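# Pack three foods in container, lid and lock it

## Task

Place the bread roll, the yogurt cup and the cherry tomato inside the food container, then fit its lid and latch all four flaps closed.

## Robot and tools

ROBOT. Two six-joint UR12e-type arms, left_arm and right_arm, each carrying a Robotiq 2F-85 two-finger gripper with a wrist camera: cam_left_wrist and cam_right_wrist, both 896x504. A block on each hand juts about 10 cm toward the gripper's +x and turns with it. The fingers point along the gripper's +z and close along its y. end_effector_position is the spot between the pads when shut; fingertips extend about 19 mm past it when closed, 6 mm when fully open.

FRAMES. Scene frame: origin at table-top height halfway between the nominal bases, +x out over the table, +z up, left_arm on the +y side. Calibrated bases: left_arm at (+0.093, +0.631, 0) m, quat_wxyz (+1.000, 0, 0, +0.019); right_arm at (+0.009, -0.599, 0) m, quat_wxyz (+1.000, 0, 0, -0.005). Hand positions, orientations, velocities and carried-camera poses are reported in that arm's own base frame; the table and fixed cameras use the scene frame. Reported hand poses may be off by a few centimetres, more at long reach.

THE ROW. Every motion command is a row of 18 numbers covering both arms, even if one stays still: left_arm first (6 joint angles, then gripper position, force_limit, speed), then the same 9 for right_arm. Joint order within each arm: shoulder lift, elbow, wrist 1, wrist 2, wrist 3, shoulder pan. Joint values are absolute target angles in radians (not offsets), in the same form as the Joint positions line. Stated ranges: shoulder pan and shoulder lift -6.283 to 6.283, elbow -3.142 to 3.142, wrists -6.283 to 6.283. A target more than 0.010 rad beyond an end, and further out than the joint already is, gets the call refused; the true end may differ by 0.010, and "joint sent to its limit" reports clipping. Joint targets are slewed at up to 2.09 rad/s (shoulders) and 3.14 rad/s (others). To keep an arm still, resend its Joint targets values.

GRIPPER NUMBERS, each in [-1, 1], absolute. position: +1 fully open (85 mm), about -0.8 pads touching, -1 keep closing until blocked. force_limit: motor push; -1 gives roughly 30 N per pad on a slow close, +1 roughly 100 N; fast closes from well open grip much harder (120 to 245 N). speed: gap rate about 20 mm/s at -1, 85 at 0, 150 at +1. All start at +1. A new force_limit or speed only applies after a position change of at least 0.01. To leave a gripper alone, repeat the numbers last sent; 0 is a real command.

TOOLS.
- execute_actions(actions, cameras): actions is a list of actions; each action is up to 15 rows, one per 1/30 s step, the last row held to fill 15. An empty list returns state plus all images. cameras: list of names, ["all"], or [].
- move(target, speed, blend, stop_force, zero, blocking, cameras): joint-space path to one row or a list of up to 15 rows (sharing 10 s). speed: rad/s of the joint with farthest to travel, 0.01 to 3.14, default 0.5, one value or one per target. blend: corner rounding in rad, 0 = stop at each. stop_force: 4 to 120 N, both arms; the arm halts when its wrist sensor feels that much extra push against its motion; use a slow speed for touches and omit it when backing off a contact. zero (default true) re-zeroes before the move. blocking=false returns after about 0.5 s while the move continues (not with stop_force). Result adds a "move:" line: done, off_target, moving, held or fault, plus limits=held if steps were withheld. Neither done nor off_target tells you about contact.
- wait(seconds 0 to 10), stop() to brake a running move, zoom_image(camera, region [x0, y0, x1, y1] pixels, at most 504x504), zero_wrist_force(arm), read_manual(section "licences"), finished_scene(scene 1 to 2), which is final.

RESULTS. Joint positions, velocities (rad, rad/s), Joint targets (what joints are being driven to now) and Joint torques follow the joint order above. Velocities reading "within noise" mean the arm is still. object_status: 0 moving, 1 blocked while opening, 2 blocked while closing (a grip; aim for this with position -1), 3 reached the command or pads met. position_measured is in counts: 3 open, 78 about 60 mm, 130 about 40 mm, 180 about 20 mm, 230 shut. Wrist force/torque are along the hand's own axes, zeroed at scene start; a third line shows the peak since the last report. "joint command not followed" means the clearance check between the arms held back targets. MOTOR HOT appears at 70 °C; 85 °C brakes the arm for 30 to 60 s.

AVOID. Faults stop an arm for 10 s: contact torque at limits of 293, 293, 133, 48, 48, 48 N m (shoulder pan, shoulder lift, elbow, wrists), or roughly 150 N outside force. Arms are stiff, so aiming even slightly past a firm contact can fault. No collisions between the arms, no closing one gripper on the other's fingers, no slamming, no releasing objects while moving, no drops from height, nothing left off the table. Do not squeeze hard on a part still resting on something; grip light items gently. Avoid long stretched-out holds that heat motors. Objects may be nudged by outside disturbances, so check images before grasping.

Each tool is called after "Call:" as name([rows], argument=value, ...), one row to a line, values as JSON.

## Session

Call:
execute_actions(actions=[])

Scene clock: 0.00 s.
left_arm: end_effector_position=(+0.6078, +0.1903, +0.3651) position_measured=3 object_status=3 end_effector_quat_wxyz=(+0.096, +0.605, -0.600, +0.514) | right_arm: end_effector_position=(+0.5985, +0.6031, +0.1390) position_measured=3 object_status=3 end_effector_quat_wxyz=(-0.411, +0.753, +0.449, +0.252)
Joint names: [shoulder lift, elbow, wrist 1, wrist 2, wrist 3, shoulder pan]
Joint positions: left_arm=[-1.548 2.185 -2.555 -2.639 -1.364 0.421] | right_arm=[-2.124 -2.087 0.351 2.19 3.155 3.942]
Joint velocities: within noise
Joint torques (N m): no reading
Motor temperatures (°C): left_arm=[26 30 33 34 37 27] | right_arm=[34 28 37 32 34 27]
Wrist force (N): no reading
Wrist torque (N m): no reading
Wrist force, peak (N): no reading
Joint targets: left_arm=[-1.548 2.185 -2.555 -2.639 -1.364 0.421] | right_arm=[-2.124 -2.087 0.351 2.190 3.155 3.942]
Tool commands: left_gripper/position=+1.0 left_gripper/force_limit=+1.0 left_gripper/speed=+1.0 right_gripper/position=+1.0 right_gripper/force_limit=+1.0 right_gripper/speed=+1.0

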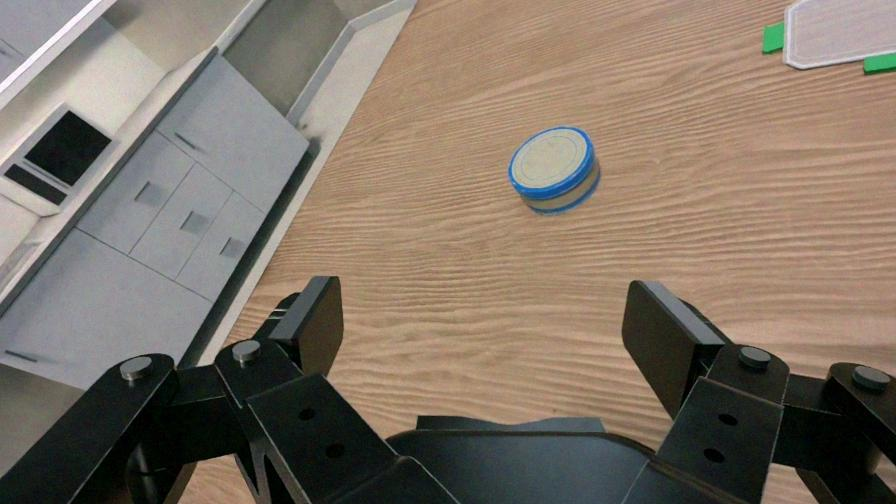

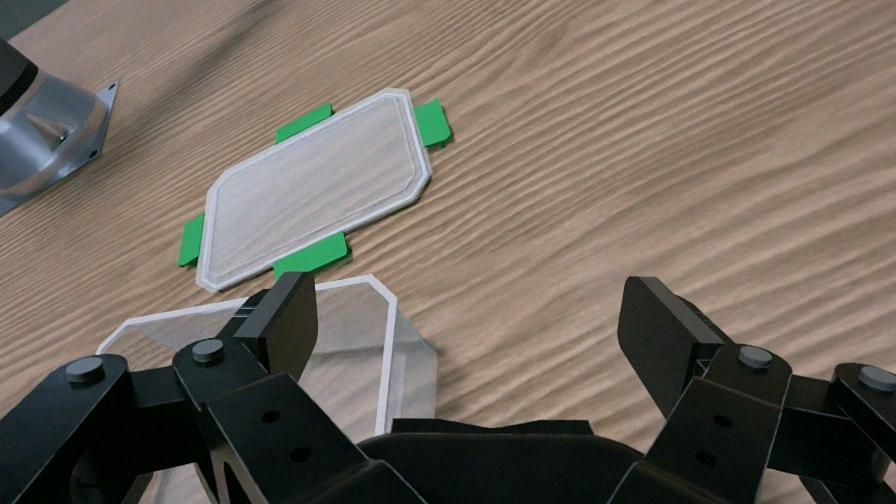

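Call:
move([
  [-1.8,2.185,-2.3,-2.639,-1.364,0.421,1,-1,-1,-1.75,-2.087,0.351,2.19,3.155,3.942,1,-1,-1],
  [-2.0207,2.0183,-1.5684,-1.5708,-1.61,-0.865,1,-1,-1,-1.0514,-2.053,-1.608,1.5708,1.39,4.5412,1,-1,-1],
  [-2.0207,2.0183,-1.5684,-1.5708,-1.61,-1.6487,1,-1,-1,-1.0514,-2.053,-1.608,1.5708,1.39,4.5412,1,-1,-1],
], speed=1.0, blend=[0.1,0.1,0], cameras=["all"])

Scene clock: 4.03 s.
left_arm: end_effector_position=(+0.1406, -0.4372, +0.4499) position_measured=3 object_status=3 end_effector_quat_wxyz=(+0.000, +0.019, +1.000, +0.000) | right_arm: end_effector_position=(+0.2375, +0.3516, +0.4499) position_measured=3 object_status=3 end_effector_quat_wxyz=(+0.000, -0.005, +1.000, +0.000)
Joint names: [shoulder lift, elbow, wrist 1, wrist 2, wrist 3, shoulder pan]
Joint positions: left_arm=[-2.021 2.018 -1.568 -1.571 -1.61 -1.649] | right_arm=[-1.051 -2.053 -1.608 1.571 1.39 4.541]
Joint torques (N m): left_arm=[-19.24 -52.19 -0.95 3.16 -2.78 -15.29] | right_arm=[22.05 60.22 1.9 -1.97 -2.46 20.2]
Wrist force (N): left_arm=[0.4 0.0 0.0] | right_arm=[-0.3 0.7 0.2]
Wrist torque (N m): left_arm=[-0.07 0.24 0.27] | right_arm=[0.29 0.07 -0.20]
Wrist force, peak (N): left_arm=[3.5 -1.1 0.2] | right_arm=[-3.5 2.2 3.8]
Joint targets: left_arm=[-2.021 2.018 -1.568 -1.571 -1.610 -1.649] | right_arm=[-1.051 -2.053 -1.608 1.571 1.390 4.541]
move: done

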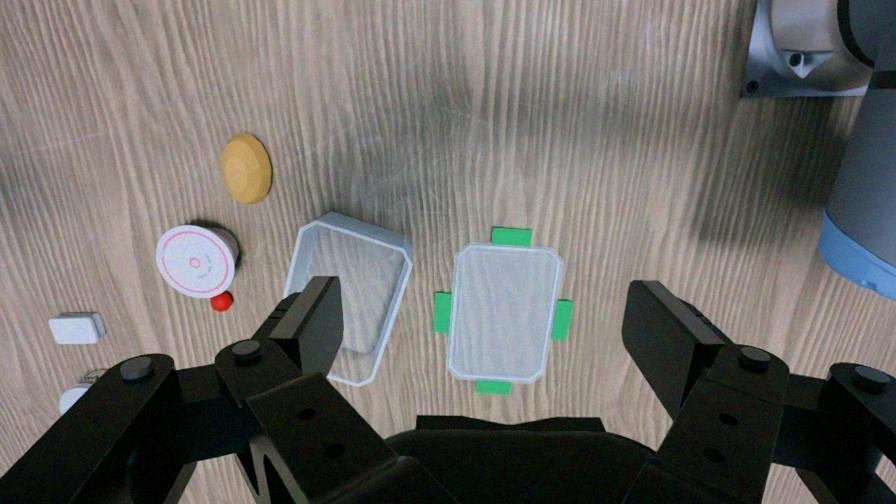

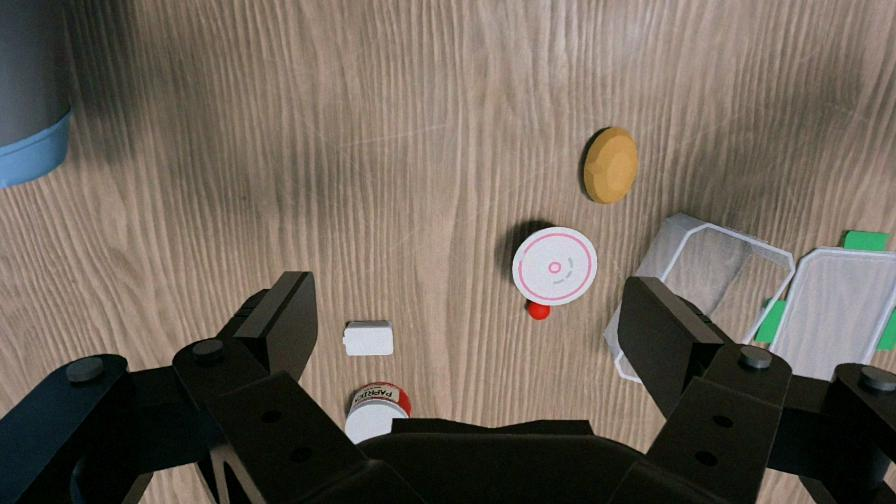

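Call:
move(target=[-2.0412,2.2940,-1.8236,-1.5708,-1.4045,-1.4425,1,-1,-1,-1.68394,-2.1292,-0.89926,1.5708,1.0664,4.21799,0.3,-1,-1], speed=0.8, cameras=["all"])

Scene clock: 7.10 s.
left_arm: end_effector_position=(+0.2233, -0.3700, +0.3000) position_measured=3 object_status=3 end_effector_quat_wxyz=(+0.000, +0.019, +1.000, +0.000) | right_arm: end_effector_position=(+0.4553, +0.4776, +0.1499) position_measured=91 object_status=0 end_effector_quat_wxyz=(+0.000, -0.005, +1.000, +0.000)
Joint names: [shoulder lift, elbow, wrist 1, wrist 2, wrist 3, shoulder pan]
Joint positions: left_arm=[-2.041 2.294 -1.824 -1.571 -1.405 -1.443] | right_arm=[-1.684 -2.129 -0.899 1.571 1.066 4.218]
Joint torques (N m): left_arm=[-15.87 -40.16 -7.8 2.56 2.66 14.19] | right_arm=[42.77 31.5 7.42 -0.43 -1.92 -16.47]
Wrist force (N): left_arm=[0.2 0.0 0.0] | right_arm=[0.1 -0.5 0.8]
Wrist torque (N m): left_arm=[-0.10 0.31 0.14] | right_arm=[0.01 0.07 -0.24]
Wrist force, peak (N): left_arm=[-0.6 0.8 2.0] | right_arm=[-2.2 0.2 4.6]
Joint targets: left_arm=[-2.041 2.294 -1.824 -1.571 -1.405 -1.442] | right_arm=[-1.684 -2.129 -0.899 1.571 1.066 4.218]
move: done

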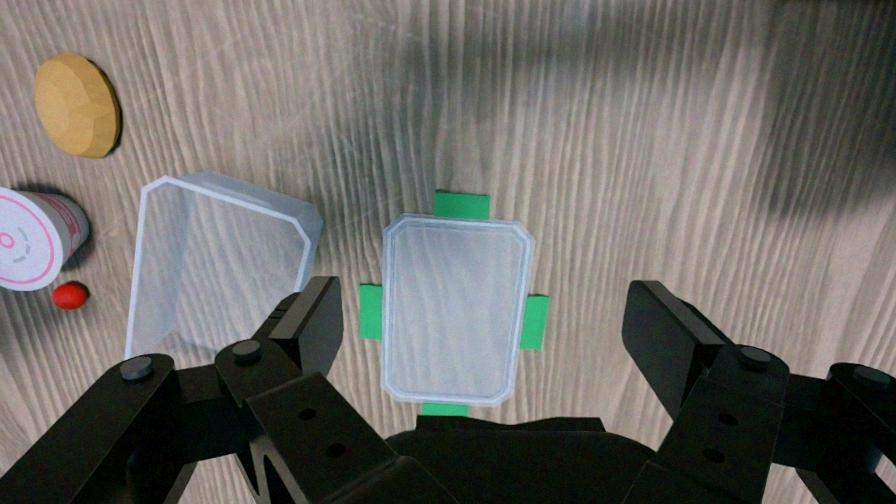

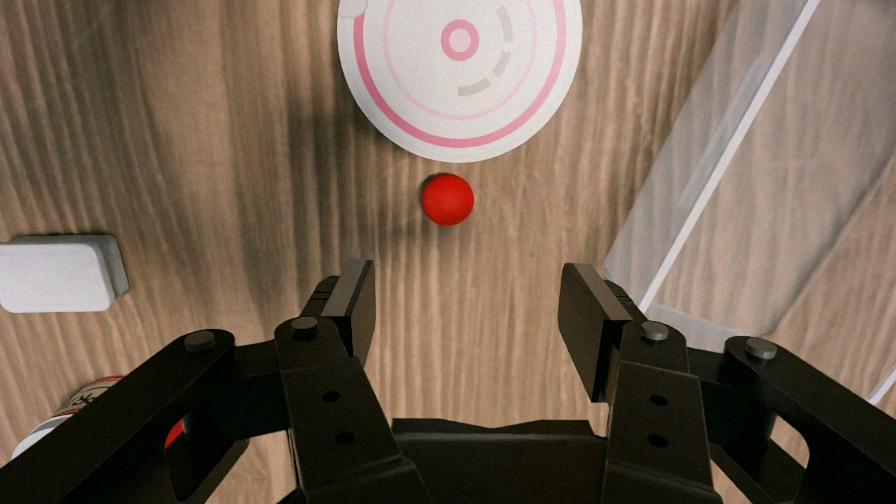

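Call:
move([
  [-2.0412,2.2940,-1.8236,-1.5708,-1.4045,-1.4425,1,-1,-1,-1.86636,-2.2162,-0.62984,1.5708,1.0649,4.2165,0.3,-1,-1],
  [-2.0412,2.2940,-1.8236,-1.5708,-1.4045,-1.4425,1,-1,-1,-1.86636,-2.2162,-0.62984,1.5708,1.0649,4.2165,-1,-1,-1],
], speed=0.4, cameras=["cam_right_wrist"])

Scene clock: 10.63 s.
left_arm: end_effector_position=(+0.2233, -0.3700, +0.3000) position_measured=3 object_status=3 end_effector_quat_wxyz=(+0.000, +0.019, +1.000, +0.000) | right_arm: end_effector_position=(+0.4553, +0.4756, +0.0210) position_measured=165 object_status=0 end_effector_quat_wxyz=(+0.000, -0.005, +1.000, +0.000)
Joint names: [shoulder lift, elbow, wrist 1, wrist 2, wrist 3, shoulder pan]
Joint positions: left_arm=[-2.041 2.294 -1.824 -1.571 -1.404 -1.442] | right_arm=[-1.866 -2.216 -0.63 1.571 1.065 4.216]
Joint torques (N m): left_arm=[-15.88 -39.07 -7.57 0.8 2.64 15.92] | right_arm=[50.62 21.96 6.74 0.81 -1.81 -12.84]
Wrist force (N): left_arm=[0.3 0.0 0.6] | right_arm=[-0.3 -0.3 -1.7]
Wrist torque (N m): left_arm=[-0.11 0.29 0.15] | right_arm=[0.15 0.08 -0.25]
Wrist force, peak (N): left_arm=[0.7 -0.1 0.5] | right_arm=[0.0 -0.1 -3.5]
Joint targets: left_arm=[-2.041 2.294 -1.824 -1.571 -1.405 -1.442] | right_arm=[-1.866 -2.216 -0.630 1.571 1.065 4.216]
move: done
Images, in order (width x height): cam_right_wrist 896x504.

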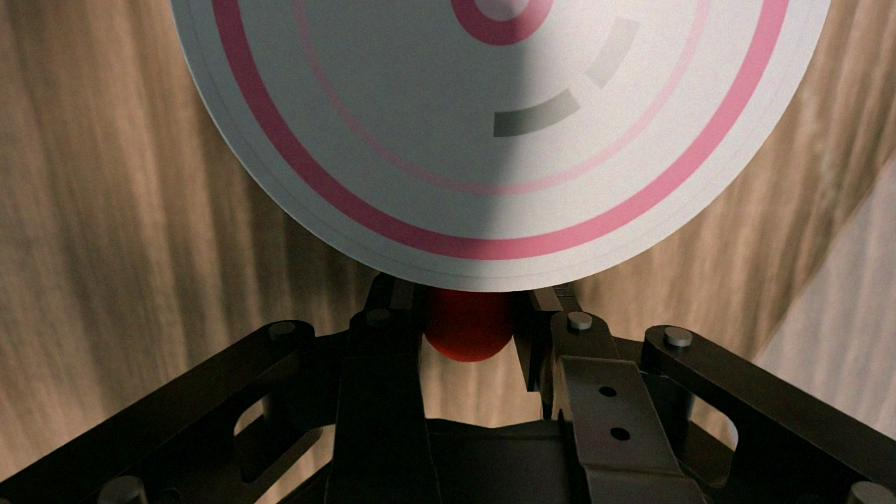

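Call:
move([
  [-2.0412,2.2940,-1.8236,-1.5708,-1.4045,-1.4425,1,-1,-1,-1.68394,-2.1292,-0.89926,1.5708,1.0664,4.21799,-1,-1,-1],
  [-2.0412,2.2940,-1.8236,-1.5708,-1.4045,-1.4425,1,-1,-1,-1.60396,-1.9122,-1.19624,1.5708,1.2943,4.44592,-1,-1,-1],
], speed=0.5, blend=[0.05,0], cameras=["cam_right_wrist"])

Scene clock: 12.60 s.
left_arm: end_effector_position=(+0.2233, -0.3700, +0.3000) position_measured=3 object_status=3 end_effector_quat_wxyz=(+0.000, +0.019, +1.000, +0.000) | right_arm: end_effector_position=(+0.3451, +0.6024, +0.2999) position_measured=165 object_status=2 end_effector_quat_wxyz=(+0.000, -0.005, +1.000, +0.000)
Joint names: [shoulder lift, elbow, wrist 1, wrist 2, wrist 3, shoulder pan]
Joint positions: left_arm=[-2.041 2.294 -1.824 -1.571 -1.404 -1.442] | right_arm=[-1.604 -1.912 -1.196 1.571 1.294 4.446]
Joint torques (N m): left_arm=[-14.83 -40.35 -7.43 0.16 2.62 13.98] | right_arm=[62.54 57.76 1.62 0.36 1.56 21.95]
Wrist force (N): left_arm=[0.2 0.1 0.0] | right_arm=[-0.6 -0.1 0.0]
Wrist torque (N m): left_arm=[-0.09 0.32 0.14] | right_arm=[0.16 0.12 -0.33]
Wrist force, peak (N): left_arm=[0.6 -0.1 0.5] | right_arm=[-0.3 -0.3 -4.0]
Joint targets: left_arm=[-2.041 2.294 -1.824 -1.571 -1.405 -1.442] | right_arm=[-1.604 -1.912 -1.196 1.571 1.294 4.446]
move: done
Images, in order (width x height): cam_right_wrist 896x504.

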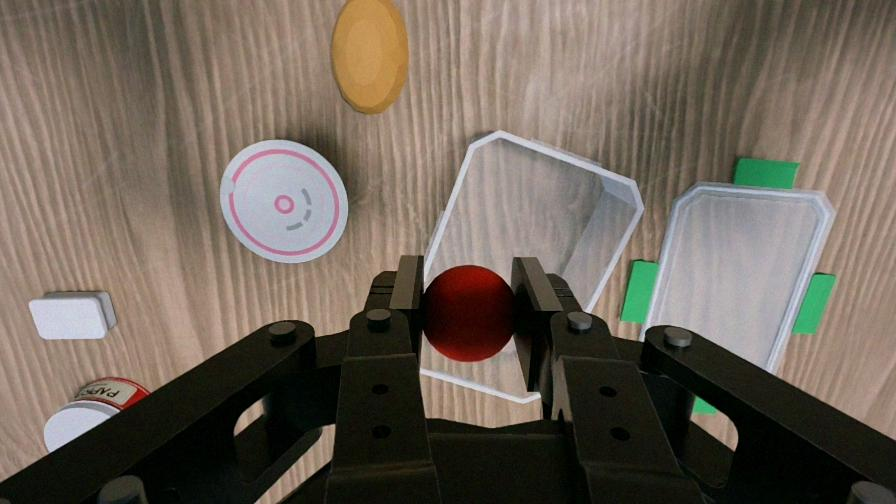

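Call:
move(target=[-2.0412,2.2940,-1.8236,-1.5708,-1.4045,-1.4425,1,-1,-1,-1.84727,-1.9899,-0.87523,1.5708,-0.0305,4.36546,-1,-1,-1], speed=0.5, cameras=["all"])

Scene clock: 17.37 s.
left_arm: end_effector_position=(+0.2233, -0.3700, +0.3000) position_measured=3 object_status=3 end_effector_quat_wxyz=(+0.000, +0.019, +1.000, +0.000) | right_arm: end_effector_position=(+0.4106, +0.6234, +0.1200) position_measured=165 object_status=2 end_effector_quat_wxyz=(+0.000, -0.587, +0.810, +0.000)
Joint names: [shoulder lift, elbow, wrist 1, wrist 2, wrist 3, shoulder pan]
Joint positions: left_arm=[-2.041 2.294 -1.824 -1.571 -1.404 -1.442] | right_arm=[-1.847 -1.99 -0.875 1.571 -0.03 4.365]
Joint torques (N m): left_arm=[-13.9 -40.86 -7.49 -2.27 2.38 12.07] | right_arm=[56.76 31.38 8.06 0.21 -2.33 -13.22]
Wrist force (N): left_arm=[0.4 -0.2 0.2] | right_arm=[-0.6 0.2 0.4]
Wrist torque (N m): left_arm=[-0.14 0.28 0.14] | right_arm=[0.19 0.21 -0.28]
Wrist force, peak (N): left_arm=[-0.1 0.1 0.8] | right_arm=[-0.4 0.2 1.7]
Joint targets: left_arm=[-2.041 2.294 -1.824 -1.571 -1.405 -1.442] | right_arm=[-1.847 -1.990 -0.875 1.571 -0.030 4.365]
move: done

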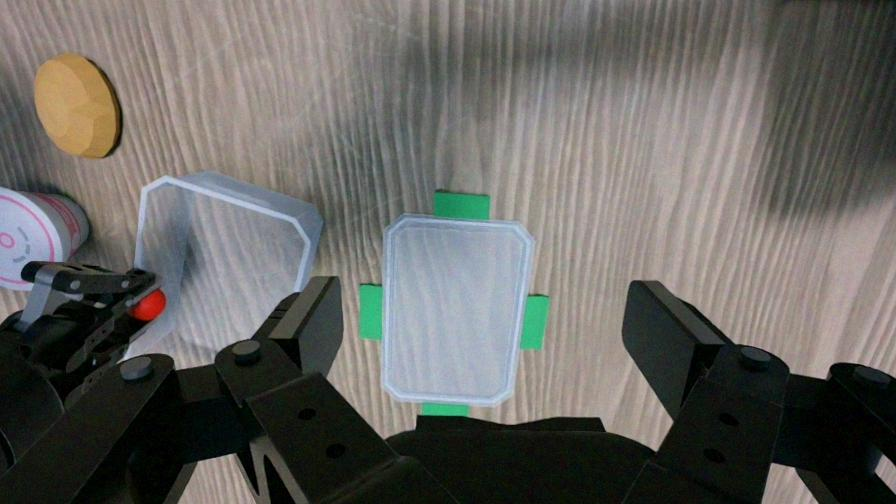

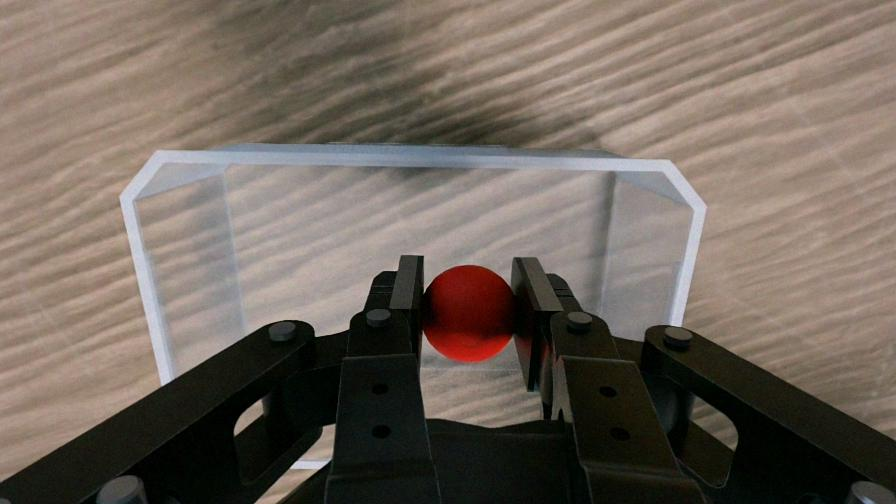

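Call:
move([
  [-2.0412,2.2940,-1.8236,-1.5708,-1.4045,-1.4425,1,-1,-1,-1.96564,-2.0419,-0.70486,1.5708,-0.0305,4.36546,-1,-1,-1],
  [-2.0412,2.2940,-1.8236,-1.5708,-1.4045,-1.4425,1,-1,-1,-1.96564,-2.0419,-0.70486,1.5708,-0.0305,4.36546,0.0,-1,-1],
  [-2.0412,2.2940,-1.8236,-1.5708,-1.4045,-1.4425,1,-1,-1,-1.84727,-1.9899,-0.87523,1.5708,-0.0305,4.36546,0,-1,-1],
], speed=0.3, cameras=["cam_right_wrist"])

Scene clock: 20.77 s.
left_arm: end_effector_position=(+0.2233, -0.3700, +0.3000) position_measured=3 object_status=3 end_effector_quat_wxyz=(+0.000, +0.019, +1.000, +0.000) | right_arm: end_effector_position=(+0.4106, +0.6234, +0.1198) position_measured=128 object_status=3 end_effector_quat_wxyz=(+0.000, -0.587, +0.810, +0.000)
Joint names: [shoulder lift, elbow, wrist 1, wrist 2, wrist 3, shoulder pan]
Joint positions: left_arm=[-2.041 2.294 -1.824 -1.571 -1.404 -1.442] | right_arm=[-1.847 -1.99 -0.875 1.571 -0.031 4.365]
Joint torques (N m): left_arm=[-15.03 -40.07 -7.69 -3.05 2.39 10.49] | right_arm=[77.92 49.75 1.96 0.46 -2.3 -2.75]
Wrist force (N): left_arm=[0.4 -0.2 0.2] | right_arm=[-0.8 0.2 0.5]
Wrist torque (N m): left_arm=[-0.14 0.29 0.14] | right_arm=[0.20 0.25 -0.29]
Wrist force, peak (N): left_arm=[0.0 0.3 0.8] | right_arm=[0.0 0.1 2.5]
Joint targets: left_arm=[-2.041 2.294 -1.824 -1.571 -1.405 -1.442] | right_arm=[-1.847 -1.990 -0.875 1.571 -0.030 4.365]
move: done
Images, in order (width x height): cam_right_wrist 896x504.

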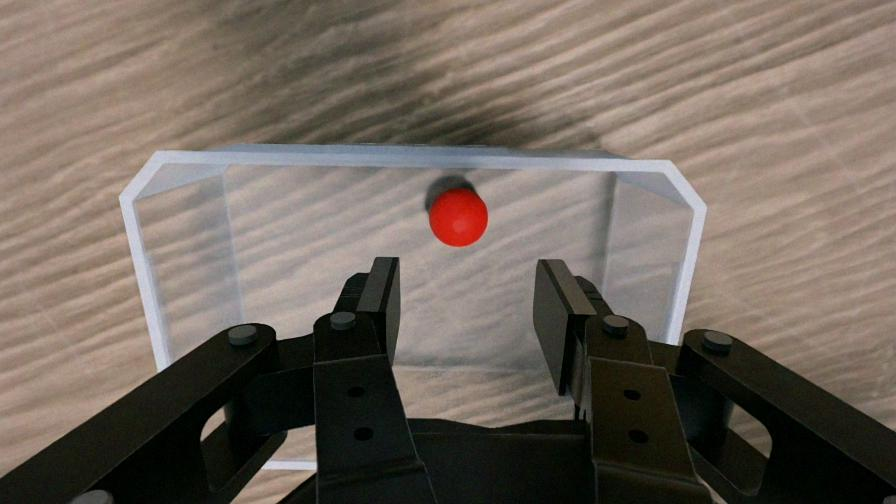

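Call:
move(target=[-2.0412,2.2940,-1.8236,-1.5708,-1.4045,-1.4425,1,-1,-1,-1.59537,-2.2259,-0.89113,1.5708,1.39276,4.54435,1,-1,0], speed=0.6, cameras=["cam_right_wrist"])

Scene clock: 24.47 s.
left_arm: end_effector_position=(+0.2233, -0.3700, +0.3000) position_measured=3 object_status=3 end_effector_quat_wxyz=(+0.000, +0.019, +1.000, +0.000) | right_arm: end_effector_position=(+0.2686, +0.5422, +0.1500) position_measured=3 object_status=3 end_effector_quat_wxyz=(+0.000, -0.005, +1.000, +0.000)
Joint names: [shoulder lift, elbow, wrist 1, wrist 2, wrist 3, shoulder pan]
Joint positions: left_arm=[-2.041 2.294 -1.824 -1.571 -1.404 -1.442] | right_arm=[-1.595 -2.226 -0.891 1.571 1.393 4.544]
Joint torques (N m): left_arm=[-13.58 -40.74 -7.38 -3.31 2.37 13.47] | right_arm=[55.09 31.03 1.74 0.41 1.34 20.57]
Wrist force (N): left_arm=[0.2 0.3 0.4] | right_arm=[-0.4 0.1 0.7]
Wrist torque (N m): left_arm=[-0.06 0.31 0.14] | right_arm=[0.21 0.12 -0.32]
Wrist force, peak (N): left_arm=[0.2 0.3 0.8] | right_arm=[-0.7 0.5 1.7]
Joint targets: left_arm=[-2.041 2.294 -1.824 -1.571 -1.405 -1.442] | right_arm=[-1.595 -2.226 -0.891 1.571 1.393 4.544]
move: done
Images, in order (width x height): cam_right_wrist 896x504.

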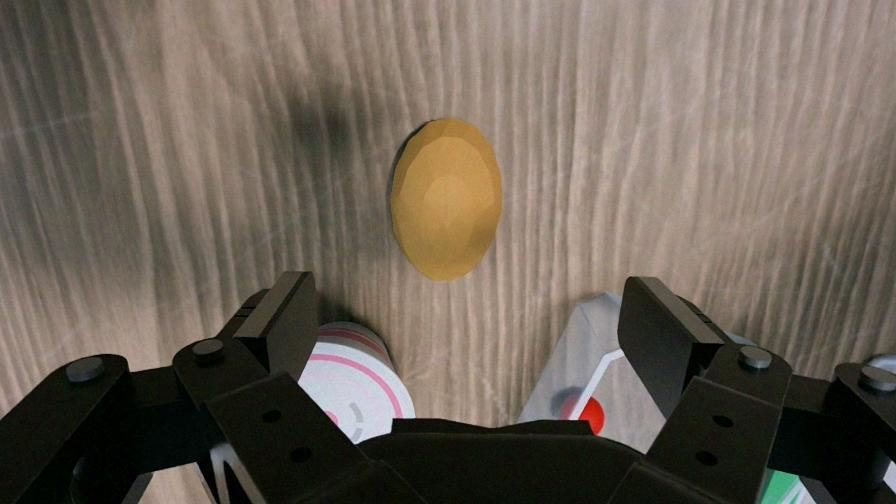

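Call:
move([
  [-2.0412,2.2940,-1.8236,-1.5708,-1.4045,-1.4425,1,-1,-1,-1.79428,-2.3197,-0.59842,1.5708,1.38849,4.54008,1,-1,-1],
  [-2.0412,2.2940,-1.8236,-1.5708,-1.4045,-1.4425,1,-1,-1,-1.79428,-2.3197,-0.59842,1.5708,1.38849,4.54008,-1,-1,-1],
], speed=0.4)

Call:
move([
  [-2.0412,2.2940,-1.8236,-1.5708,-1.4045,-1.4425,1,-1,-1,-1.59537,-2.2259,-0.89113,1.5708,1.39276,4.54435,-1,-1,-1],
  [-2.0412,2.2940,-1.8236,-1.5708,-1.4045,-1.4425,1,-1,-1,-1.8631,-1.9015,-0.9478,1.5708,0.0264,4.4037,-1,-1,-1],
], speed=[0.4,0.6], blend=[0.05,0], cameras=["cam_right_wrist"])

Scene clock: 28.50 s.
left_arm: end_effector_position=(+0.2233, -0.3700, +0.3000) position_measured=3 object_status=3 end_effector_quat_wxyz=(+0.000, +0.019, +1.000, +0.000) | right_arm: end_effector_position=(+0.2706, +0.5392, +0.0220) position_measured=89 object_status=0 end_effector_quat_wxyz=(+0.000, -0.005, +1.000, +0.000)
Joint names: [shoulder lift, elbow, wrist 1, wrist 2, wrist 3, shoulder pan]
Joint positions: left_arm=[-2.041 2.294 -1.824 -1.571 -1.404 -1.442] | right_arm=[-1.794 -2.32 -0.598 1.571 1.388 4.54]
Joint torques (N m): left_arm=[-15.42 -39.85 -7.63 -3.34 2.58 11.02] | right_arm=[42.21 21.11 4.32 -0.22 -2.44 -13.64]
Wrist force (N): left_arm=[0.3 -0.1 0.3] | right_arm=[1.4 -3.0 -20.8]
Wrist torque (N m): left_arm=[-0.13 0.30 0.13] | right_arm=[0.32 0.03 -0.14]
Wrist force, peak (N): left_arm=[-0.1 -0.6 0.7] | right_arm=[1.8 -3.0 -22.3]
Joint targets: left_arm=[-2.041 2.294 -1.824 -1.571 -1.405 -1.442] | right_arm=[-1.794 -2.320 -0.598 1.571 1.388 4.540]
move: done

Scene clock: 32.10 s.
left_arm: end_effector_position=(+0.2233, -0.3700, +0.3000) position_measured=3 object_status=3 end_effector_quat_wxyz=(+0.000, +0.019, +1.000, +0.000) | right_arm: end_effector_position=(+0.3970, +0.6717, +0.1500) position_measured=89 object_status=2 end_effector_quat_wxyz=(+0.000, -0.579, +0.815, +0.000)
Joint names: [shoulder lift, elbow, wrist 1, wrist 2, wrist 3, shoulder pan]
Joint positions: left_arm=[-2.041 2.294 -1.824 -1.571 -1.404 -1.442] | right_arm=[-1.863 -1.902 -0.948 1.571 0.027 4.404]
Joint torques (N m): left_arm=[-12.68 -40.6 -7.23 -3 2.17 13.93] | right_arm=[58.52 51.69 1.77 0.4 -1.4 -15.28]
Wrist force (N): left_arm=[0.0 0.2 0.3] | right_arm=[-1.2 0.4 0.8]
Wrist torque (N m): left_arm=[-0.07 0.34 0.14] | right_arm=[0.29 0.27 -0.27]
Wrist force, peak (N): left_arm=[0.6 -0.2 0.6] | right_arm=[1.7 -3.2 -22.6]
Joint targets: left_arm=[-2.041 2.294 -1.824 -1.571 -1.405 -1.442] | right_arm=[-1.863 -1.901 -0.948 1.571 0.026 4.404]
move: done
Images, in order (width x height): cam_right_wrist 896x504.

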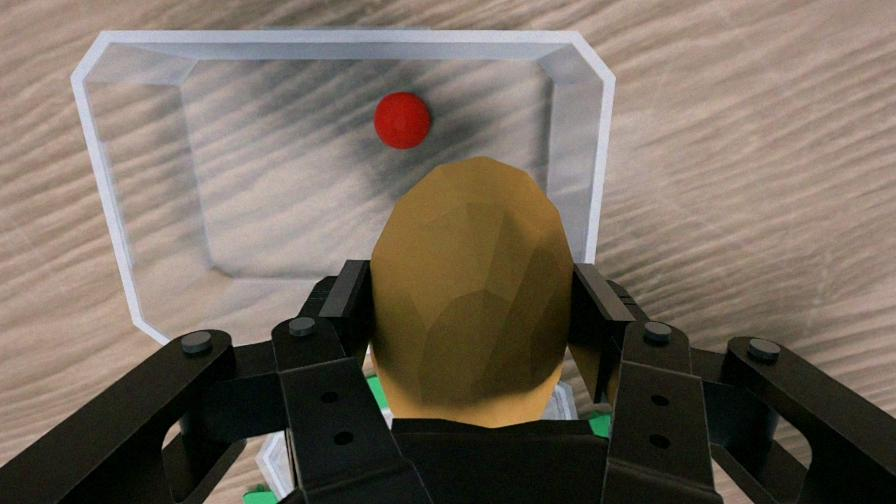

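Call:
move([
  [-2.0412,2.2940,-1.8236,-1.5708,-1.4045,-1.4425,1,-1,-1,-1.87004,-1.8920,-0.95036,1.5708,0.0198,4.39709,-1,-1,-1],
  [-2.0412,2.2940,-1.8236,-1.5708,-1.4045,-1.4425,1,-1,-1,-2.01262,-1.9639,-0.73592,1.5708,0.0198,4.39709,-1,-1,-1],
], speed=0.12, stop_force=10, cameras=["cam_right_wrist"])

Scene clock: 35.57 s.
left_arm: end_effector_position=(+0.2233, -0.3700, +0.3000) position_measured=3 object_status=3 end_effector_quat_wxyz=(+0.000, +0.019, +1.000, +0.000) | right_arm: end_effector_position=(+0.4029, +0.6737, +0.0270) position_measured=89 object_status=2 end_effector_quat_wxyz=(+0.000, -0.579, +0.815, +0.000)
Joint names: [shoulder lift, elbow, wrist 1, wrist 2, wrist 3, shoulder pan]
Joint positions: left_arm=[-2.041 2.294 -1.824 -1.571 -1.404 -1.442] | right_arm=[-2.013 -1.964 -0.736 1.571 0.02 4.397]
Joint torques (N m): left_arm=[-15.11 -40.13 -7.37 -3.31 2.13 13.03] | right_arm=[65.88 26.07 7.86 0.3 -2.16 -11.08]
Wrist force (N): left_arm=[0.4 0.2 0.5] | right_arm=[-0.5 -0.8 0.5]
Wrist torque (N m): left_arm=[-0.08 0.28 0.14] | right_arm=[0.16 0.13 -0.23]
Wrist force, peak (N): left_arm=[0.6 0.2 0.4] | right_arm=[-1.6 -0.1 1.4]
Joint targets: left_arm=[-2.041 2.294 -1.824 -1.571 -1.405 -1.442] | right_arm=[-2.013 -1.964 -0.736 1.571 0.020 4.397]
move: done
Images, in order (width x height): cam_right_wrist 896x504.

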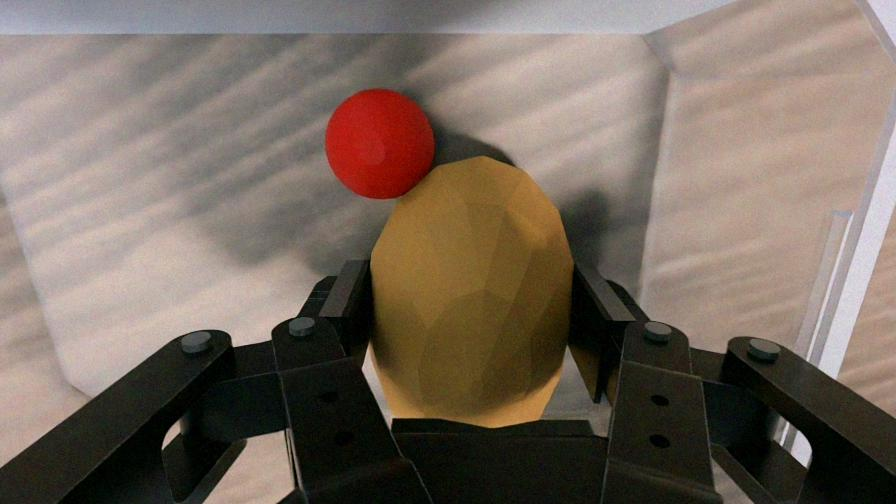

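Call:
move([
  [-2.0412,2.2940,-1.8236,-1.5708,-1.4045,-1.4425,1,-1,-1,-2.01262,-1.9639,-0.73592,1.5708,0.0198,4.39709,-1,-1,-1],
  [-2.0412,2.2940,-1.8236,-1.5708,-1.4045,-1.4425,1,-1,-1,-2.01262,-1.9639,-0.73592,1.5708,0.0198,4.39709,0.6,-1,-1],
  [-2.0412,2.2940,-1.8236,-1.5708,-1.4045,-1.4425,1,-1,-1,-1.87004,-1.8920,-0.95036,1.5708,0.0198,4.39709,0.6,-1,-1],
  [-2.0412,2.2940,-1.8236,-1.5708,-1.4045,-1.4425,1,-1,-1,-1.79972,-2.2030,-1.66007,0.6999,-0.5005,4.97387,1,-1,-1],
], speed=0.5, blend=[0,0,0.05,0], cameras=["all"])

Scene clock: 41.73 s.
left_arm: end_effector_position=(+0.2233, -0.3700, +0.3000) position_measured=3 object_status=3 end_effector_quat_wxyz=(+0.000, +0.019, +1.000, +0.000) | right_arm: end_effector_position=(+0.2663, +0.5188, +0.1400) position_measured=3 object_status=0 end_effector_quat_wxyz=(+0.094, +0.817, -0.140, +0.551)
Joint names: [shoulder lift, elbow, wrist 1, wrist 2, wrist 3, shoulder pan]
Joint positions: left_arm=[-2.041 2.294 -1.824 -1.571 -1.404 -1.442] | right_arm=[-1.8 -2.203 -1.66 0.7 -0.501 4.974]
Joint torques (N m): left_arm=[-13.23 -39.9 -7.6 -3.16 2.23 12.22] | right_arm=[63.78 21.51 -1.59 -3.46 -2.28 16.92]
Wrist force (N): left_arm=[0.4 0.1 0.6] | right_arm=[-0.2 -0.1 0.3]
Wrist torque (N m): left_arm=[-0.09 0.27 0.14] | right_arm=[0.12 -0.17 0.07]
Wrist force, peak (N): left_arm=[0.4 0.4 0.7] | right_arm=[-1.7 -1.5 -2.7]
Joint targets: left_arm=[-2.041 2.294 -1.824 -1.571 -1.405 -1.442] | right_arm=[-1.800 -2.203 -1.660 0.700 -0.500 4.974]
move: done

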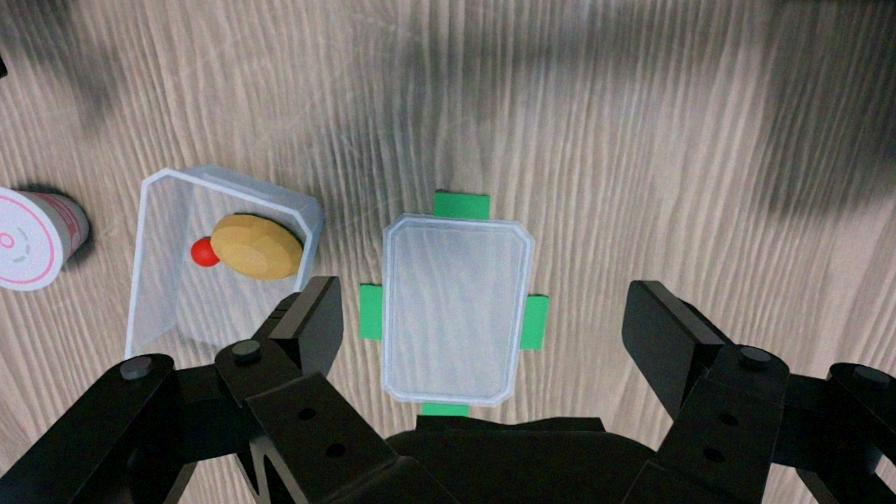

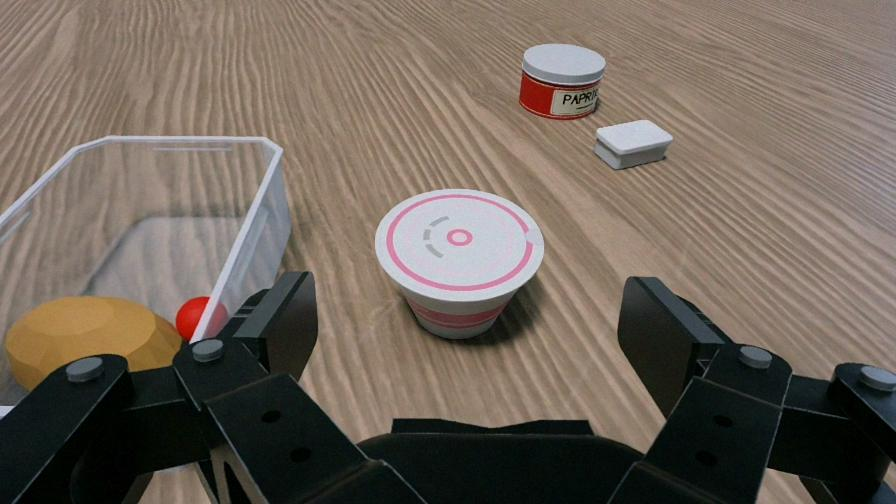

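Call:
move(target=[-2.0412,2.2940,-1.8236,-1.5708,-1.4045,-1.4425,1,-1,-1,-1.99601,-2.2602,-1.40361,0.69675,-0.50385,4.97003,1,-1,-1], speed=0.3, cameras=["cam_right_wrist"])

Scene clock: 43.70 s.
left_arm: end_effector_position=(+0.2233, -0.3700, +0.3000) position_measured=3 object_status=3 end_effector_quat_wxyz=(+0.000, +0.019, +1.000, +0.000) | right_arm: end_effector_position=(+0.2703, +0.5124, +0.0221) position_measured=3 object_status=3 end_effector_quat_wxyz=(+0.094, +0.817, -0.140, +0.551)
Joint names: [shoulder lift, elbow, wrist 1, wrist 2, wrist 3, shoulder pan]
Joint positions: left_arm=[-2.041 2.294 -1.824 -1.571 -1.404 -1.442] | right_arm=[-1.996 -2.26 -1.404 0.697 -0.504 4.97]
Joint torques (N m): left_arm=[-13.28 -41.17 -7.01 -3.34 1.94 12] | right_arm=[53.36 11.65 3.93 -3.48 -2.44 -10.71]
Wrist force (N): left_arm=[0.4 0.3 0.4] | right_arm=[-0.4 0.4 0.9]
Wrist torque (N m): left_arm=[-0.07 0.28 0.14] | right_arm=[0.21 -0.16 0.06]
Wrist force, peak (N): left_arm=[0.5 0.0 0.5] | right_arm=[-2.1 0.0 1.4]
Joint targets: left_arm=[-2.041 2.294 -1.824 -1.571 -1.405 -1.442] | right_arm=[-1.996 -2.260 -1.404 0.697 -0.504 4.970]
move: done
Images, in order (width x height): cam_right_wrist 896x504.

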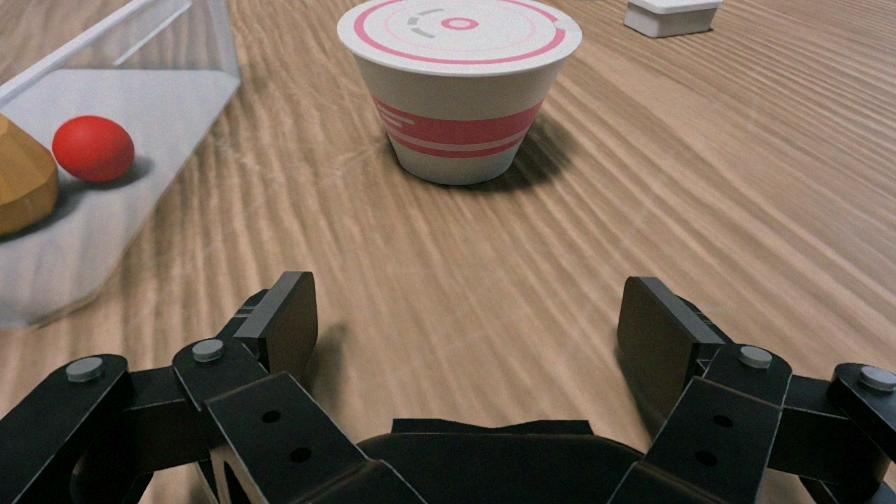

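Call:
move([
  [-2.0412,2.2940,-1.8236,-1.5708,-1.4045,-1.4425,1,-1,-1,-1.98552,-2.3028,-1.30066,0.62538,-0.59392,4.87979,1,-1,-1],
  [-2.0412,2.2940,-1.8236,-1.5708,-1.4045,-1.4425,1,-1,-1,-1.98588,-2.3377,-1.16672,0.55398,-0.71213,4.78254,1,-1,-1],
], speed=0.2, blend=[0.03,0], stop_force=8, cameras=["cam_right_wrist"])

Scene clock: 46.10 s.
left_arm: end_effector_position=(+0.2233, -0.3700, +0.3000) position_measured=3 object_status=3 end_effector_quat_wxyz=(+0.000, +0.019, +1.000, +0.000) | right_arm: end_effector_position=(+0.3834, +0.4723, +0.0220) position_measured=3 object_status=3 end_effector_quat_wxyz=(+0.094, +0.817, -0.140, +0.551)
Joint names: [shoulder lift, elbow, wrist 1, wrist 2, wrist 3, shoulder pan]
Joint positions: left_arm=[-2.041 2.294 -1.824 -1.571 -1.404 -1.442] | right_arm=[-1.986 -2.338 -1.167 0.554 -0.712 4.783]
Joint torques (N m): left_arm=[-13.39 -39.84 -7.41 -3.43 1.82 10.62] | right_arm=[47.72 9.94 5.29 -3.81 -2.48 -13.36]
Wrist force (N): left_arm=[0.3 -0.1 0.2] | right_arm=[-0.8 -0.5 0.2]
Wrist torque (N m): left_arm=[-0.12 0.30 0.14] | right_arm=[0.04 -0.08 0.10]
Wrist force, peak (N): left_arm=[0.6 -0.1 0.6] | right_arm=[-0.1 0.4 1.6]
Joint targets: left_arm=[-2.041 2.294 -1.824 -1.571 -1.405 -1.442] | right_arm=[-1.986 -2.338 -1.167 0.554 -0.712 4.783]
move: done
Images, in order (width x height): cam_right_wrist 896x504.

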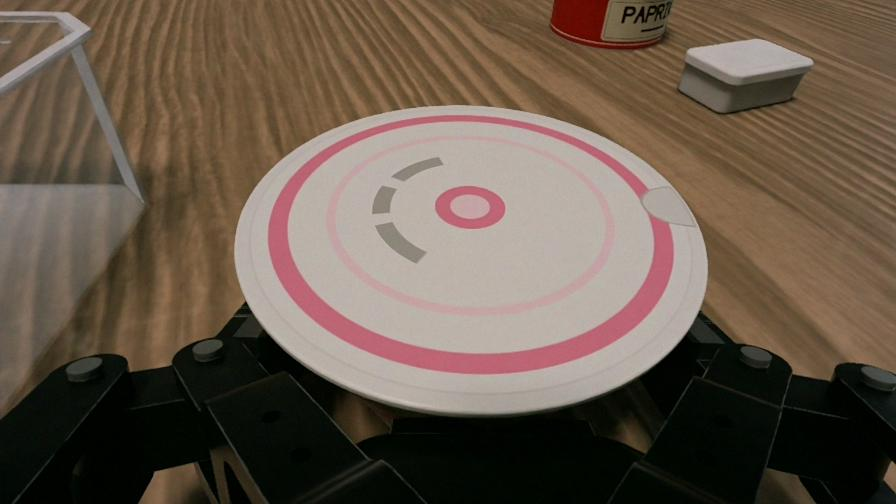

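Call:
move(target=[-2.0412,2.2940,-1.8236,-1.5708,-1.4045,-1.4425,1,-1,-1,-1.98588,-2.3377,-1.16672,0.55398,-0.71213,4.78254,-1,-1,-1], cameras=["cam_right_wrist"])

Scene clock: 47.20 s.
left_arm: end_effector_position=(+0.2233, -0.3700, +0.3000) position_measured=3 object_status=3 end_effector_quat_wxyz=(+0.000, +0.019, +1.000, +0.000) | right_arm: end_effector_position=(+0.3834, +0.4723, +0.0220) position_measured=38 object_status=0 end_effector_quat_wxyz=(+0.094, +0.817, -0.140, +0.551)
Joint names: [shoulder lift, elbow, wrist 1, wrist 2, wrist 3, shoulder pan]
Joint positions: left_arm=[-2.041 2.294 -1.824 -1.571 -1.404 -1.442] | right_arm=[-1.986 -2.338 -1.167 0.554 -0.712 4.783]
Joint torques (N m): left_arm=[-12.67 -40.39 -7.48 -3.6 1.81 11.62] | right_arm=[48.81 10.36 4.86 -2.79 -2.54 -12.23]
Wrist force (N): left_arm=[0.4 -0.4 0.5] | right_arm=[3.6 -0.1 -3.0]
Wrist torque (N m): left_arm=[-0.17 0.28 0.15] | right_arm=[0.11 -0.14 0.09]
Wrist force, peak (N): left_arm=[0.2 0.4 0.7] | right_arm=[4.5 0.1 -3.0]
Joint targets: left_arm=[-2.041 2.294 -1.824 -1.571 -1.405 -1.442] | right_arm=[-1.986 -2.338 -1.167 0.554 -0.712 4.783]
move: done
Images, in order (width x height): cam_right_wrist 896x504.

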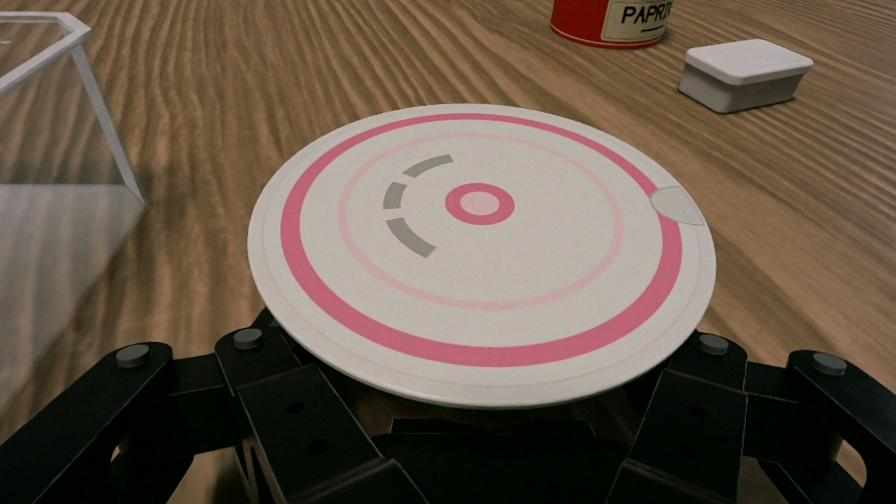

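Call:
move([
  [-2.0412,2.2940,-1.8236,-1.5708,-1.4045,-1.4425,1,-1,-1,-1.98588,-2.3377,-1.16672,0.55398,-0.71213,4.78254,1,-1,-1],
  [-2.0412,2.2940,-1.8236,-1.5708,-1.4045,-1.4425,1,-1,-1,-1.98552,-2.3028,-1.30066,0.62538,-0.59392,4.87979,1,-1,-1],
  [-2.0412,2.2940,-1.8236,-1.5708,-1.4045,-1.4425,1,-1,-1,-1.99601,-2.2602,-1.40361,0.69675,-0.50385,4.97003,1,-1,-1],
  [-2.0412,2.2940,-1.8236,-1.5708,-1.4045,-1.4425,1,-1,-1,-1.79972,-2.2030,-1.66007,0.6999,-0.5005,4.97387,1,-1,-1],
], speed=[0.3,0.3,0.3,0.5], blend=[0,0.03,0.03,0])

Call:
move([
  [-2.0412,2.2940,-1.8236,-1.5708,-1.4045,-1.4425,1,-1,-1,-1.45,-2.3,-0.6,1.2,-1.8,4.6,1,-1,-1],
  [-2.0412,2.2940,-1.8236,-1.5708,-1.4045,-1.4425,1,-1,-1,-1.74479,-2.7752,0.59082,1.63707,-3.208,4.2834,1,-1,-1],
], speed=0.8, blend=[0.2,0], cameras=["all"])

Scene clock: 53.00 s.
left_arm: end_effector_position=(+0.2233, -0.3700, +0.3000) position_measured=3 object_status=3 end_effector_quat_wxyz=(+0.000, +0.019, +1.000, +0.000) | right_arm: end_effector_position=(+0.2663, +0.5188, +0.1399) position_measured=3 object_status=3 end_effector_quat_wxyz=(+0.095, +0.817, -0.140, +0.551)
Joint names: [shoulder lift, elbow, wrist 1, wrist 2, wrist 3, shoulder pan]
Joint positions: left_arm=[-2.041 2.294 -1.824 -1.571 -1.404 -1.442] | right_arm=[-1.8 -2.203 -1.66 0.7 -0.501 4.974]
Joint torques (N m): left_arm=[-12.07 -40.29 -7.35 -3.38 1.92 11.91] | right_arm=[67.2 41.12 -1.18 0.35 1.86 17.63]
Wrist force (N): left_arm=[0.4 -0.3 0.0] | right_arm=[0.0 0.6 0.8]
Wrist torque (N m): left_arm=[-0.16 0.28 0.14] | right_arm=[0.24 -0.21 -0.04]
Wrist force, peak (N): left_arm=[0.7 -0.1 0.5] | right_arm=[5.0 -0.4 -3.4]
Joint targets: left_arm=[-2.041 2.294 -1.824 -1.571 -1.405 -1.442] | right_arm=[-1.800 -2.203 -1.660 0.700 -0.500 4.974]
move: done

Scene clock: 57.07 s.
left_arm: end_effector_position=(+0.2233, -0.3700, +0.3000) position_measured=3 object_status=3 end_effector_quat_wxyz=(+0.000, +0.019, +1.000, +0.000) | right_arm: end_effector_position=(+0.3493, +0.3903, +0.1070) position_measured=3 object_status=3 end_effector_quat_wxyz=(-0.222, +0.753, +0.535, +0.312)
Joint names: [shoulder lift, elbow, wrist 1, wrist 2, wrist 3, shoulder pan]
Joint positions: left_arm=[-2.041 2.294 -1.824 -1.571 -1.404 -1.442] | right_arm=[-1.745 -2.775 0.591 1.637 -3.208 4.283]
Joint torques (N m): left_arm=[-12.48 -40.25 -7.25 -3.28 1.87 8.41] | right_arm=[19.07 4.02 8.1 2.19 -2.19 -12.72]
Wrist force (N): left_arm=[0.3 0.1 0.3] | right_arm=[0.2 -0.3 0.8]
Wrist torque (N m): left_arm=[-0.09 0.30 0.14] | right_arm=[0.10 -0.12 0.02]
Wrist force, peak (N): left_arm=[0.7 -0.2 0.5] | right_arm=[0.3 1.2 1.5]
Joint targets: left_arm=[-2.041 2.294 -1.824 -1.571 -1.405 -1.442] | right_arm=[-1.745 -2.775 0.591 1.637 -3.208 4.283]
move: done

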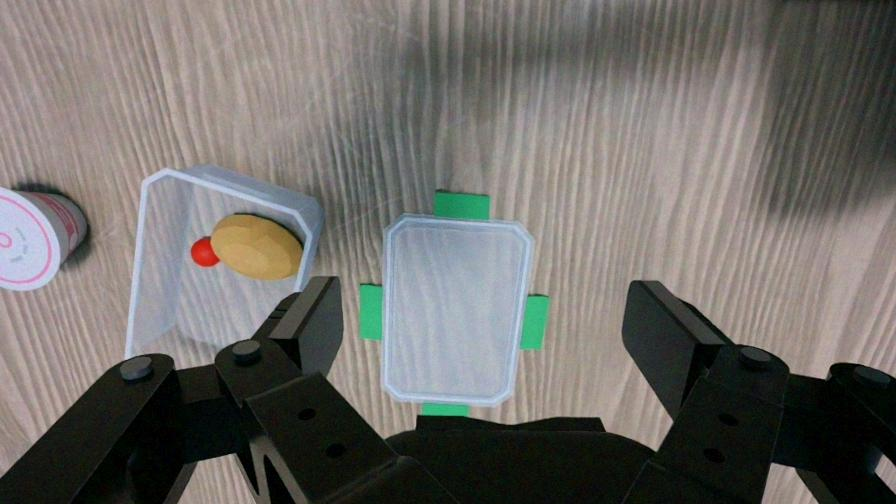

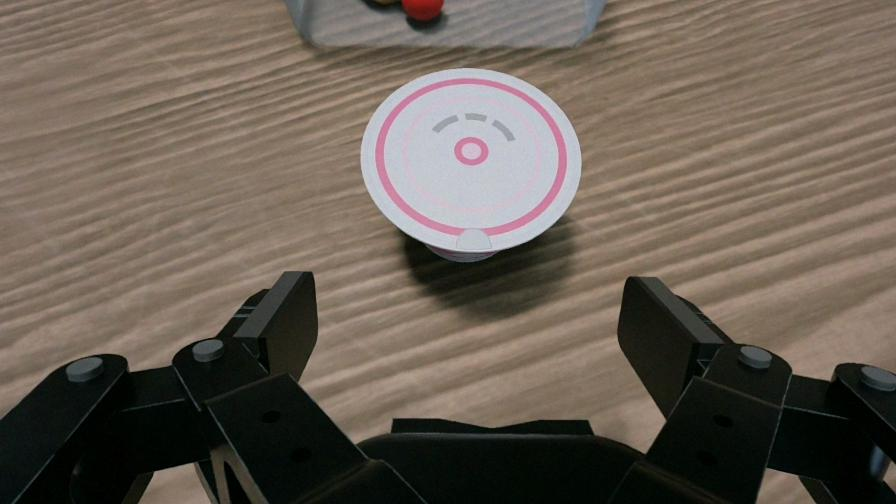

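Call:
move(target=[-2.0412,2.2940,-1.8236,-1.5708,-1.4045,-1.4425,1,-1,-1,-2.0112,-2.6735,0.7475,1.635,-3.206,4.286,1,-1,-1], speed=0.3, stop_force=8, cameras=["cam_right_wrist"])

Scene clock: 60.53 s.
left_arm: end_effector_position=(+0.2233, -0.3700, +0.3000) position_measured=3 object_status=3 end_effector_quat_wxyz=(+0.000, +0.019, +1.000, +0.000) | right_arm: end_effector_position=(+0.3740, +0.4462, +0.0451) position_measured=3 object_status=3 end_effector_quat_wxyz=(-0.220, +0.755, +0.536, +0.309)
Joint names: [shoulder lift, elbow, wrist 1, wrist 2, wrist 3, shoulder pan]
Joint positions: left_arm=[-2.041 2.294 -1.824 -1.571 -1.404 -1.442] | right_arm=[-2.011 -2.674 0.747 1.635 -3.206 4.286]
Joint torques (N m): left_arm=[-13.53 -39.9 -7.34 -3.37 1.68 12.62] | right_arm=[36.94 16.52 8.27 -1.86 2.31 17.35]
Wrist force (N): left_arm=[0.4 0.2 0.1] | right_arm=[-0.5 -0.4 0.7]
Wrist torque (N m): left_arm=[-0.08 0.28 0.15] | right_arm=[0.14 0.00 -0.10]
Wrist force, peak (N): left_arm=[0.5 0.0 0.6] | right_arm=[-0.3 -0.1 2.4]
Joint targets: left_arm=[-2.041 2.294 -1.824 -1.571 -1.405 -1.442] | right_arm=[-2.011 -2.674 0.748 1.635 -3.206 4.286]
move: done
Images, in order (width x height): cam_right_wrist 896x504.

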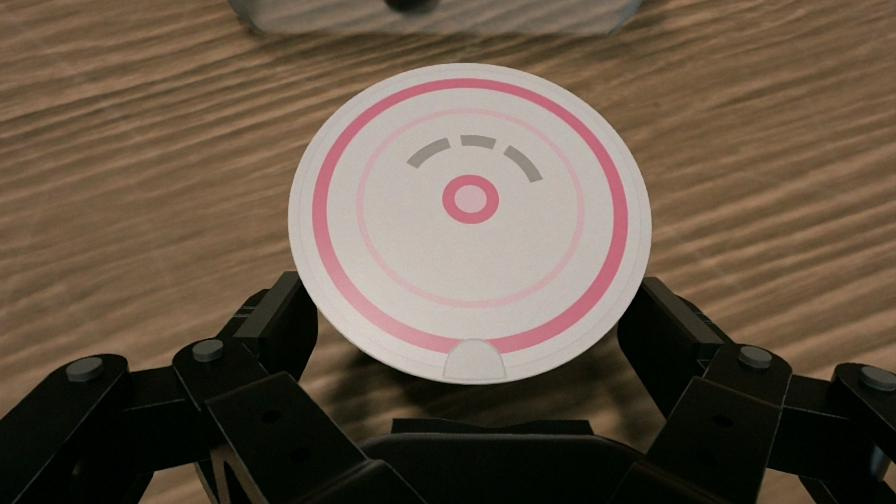

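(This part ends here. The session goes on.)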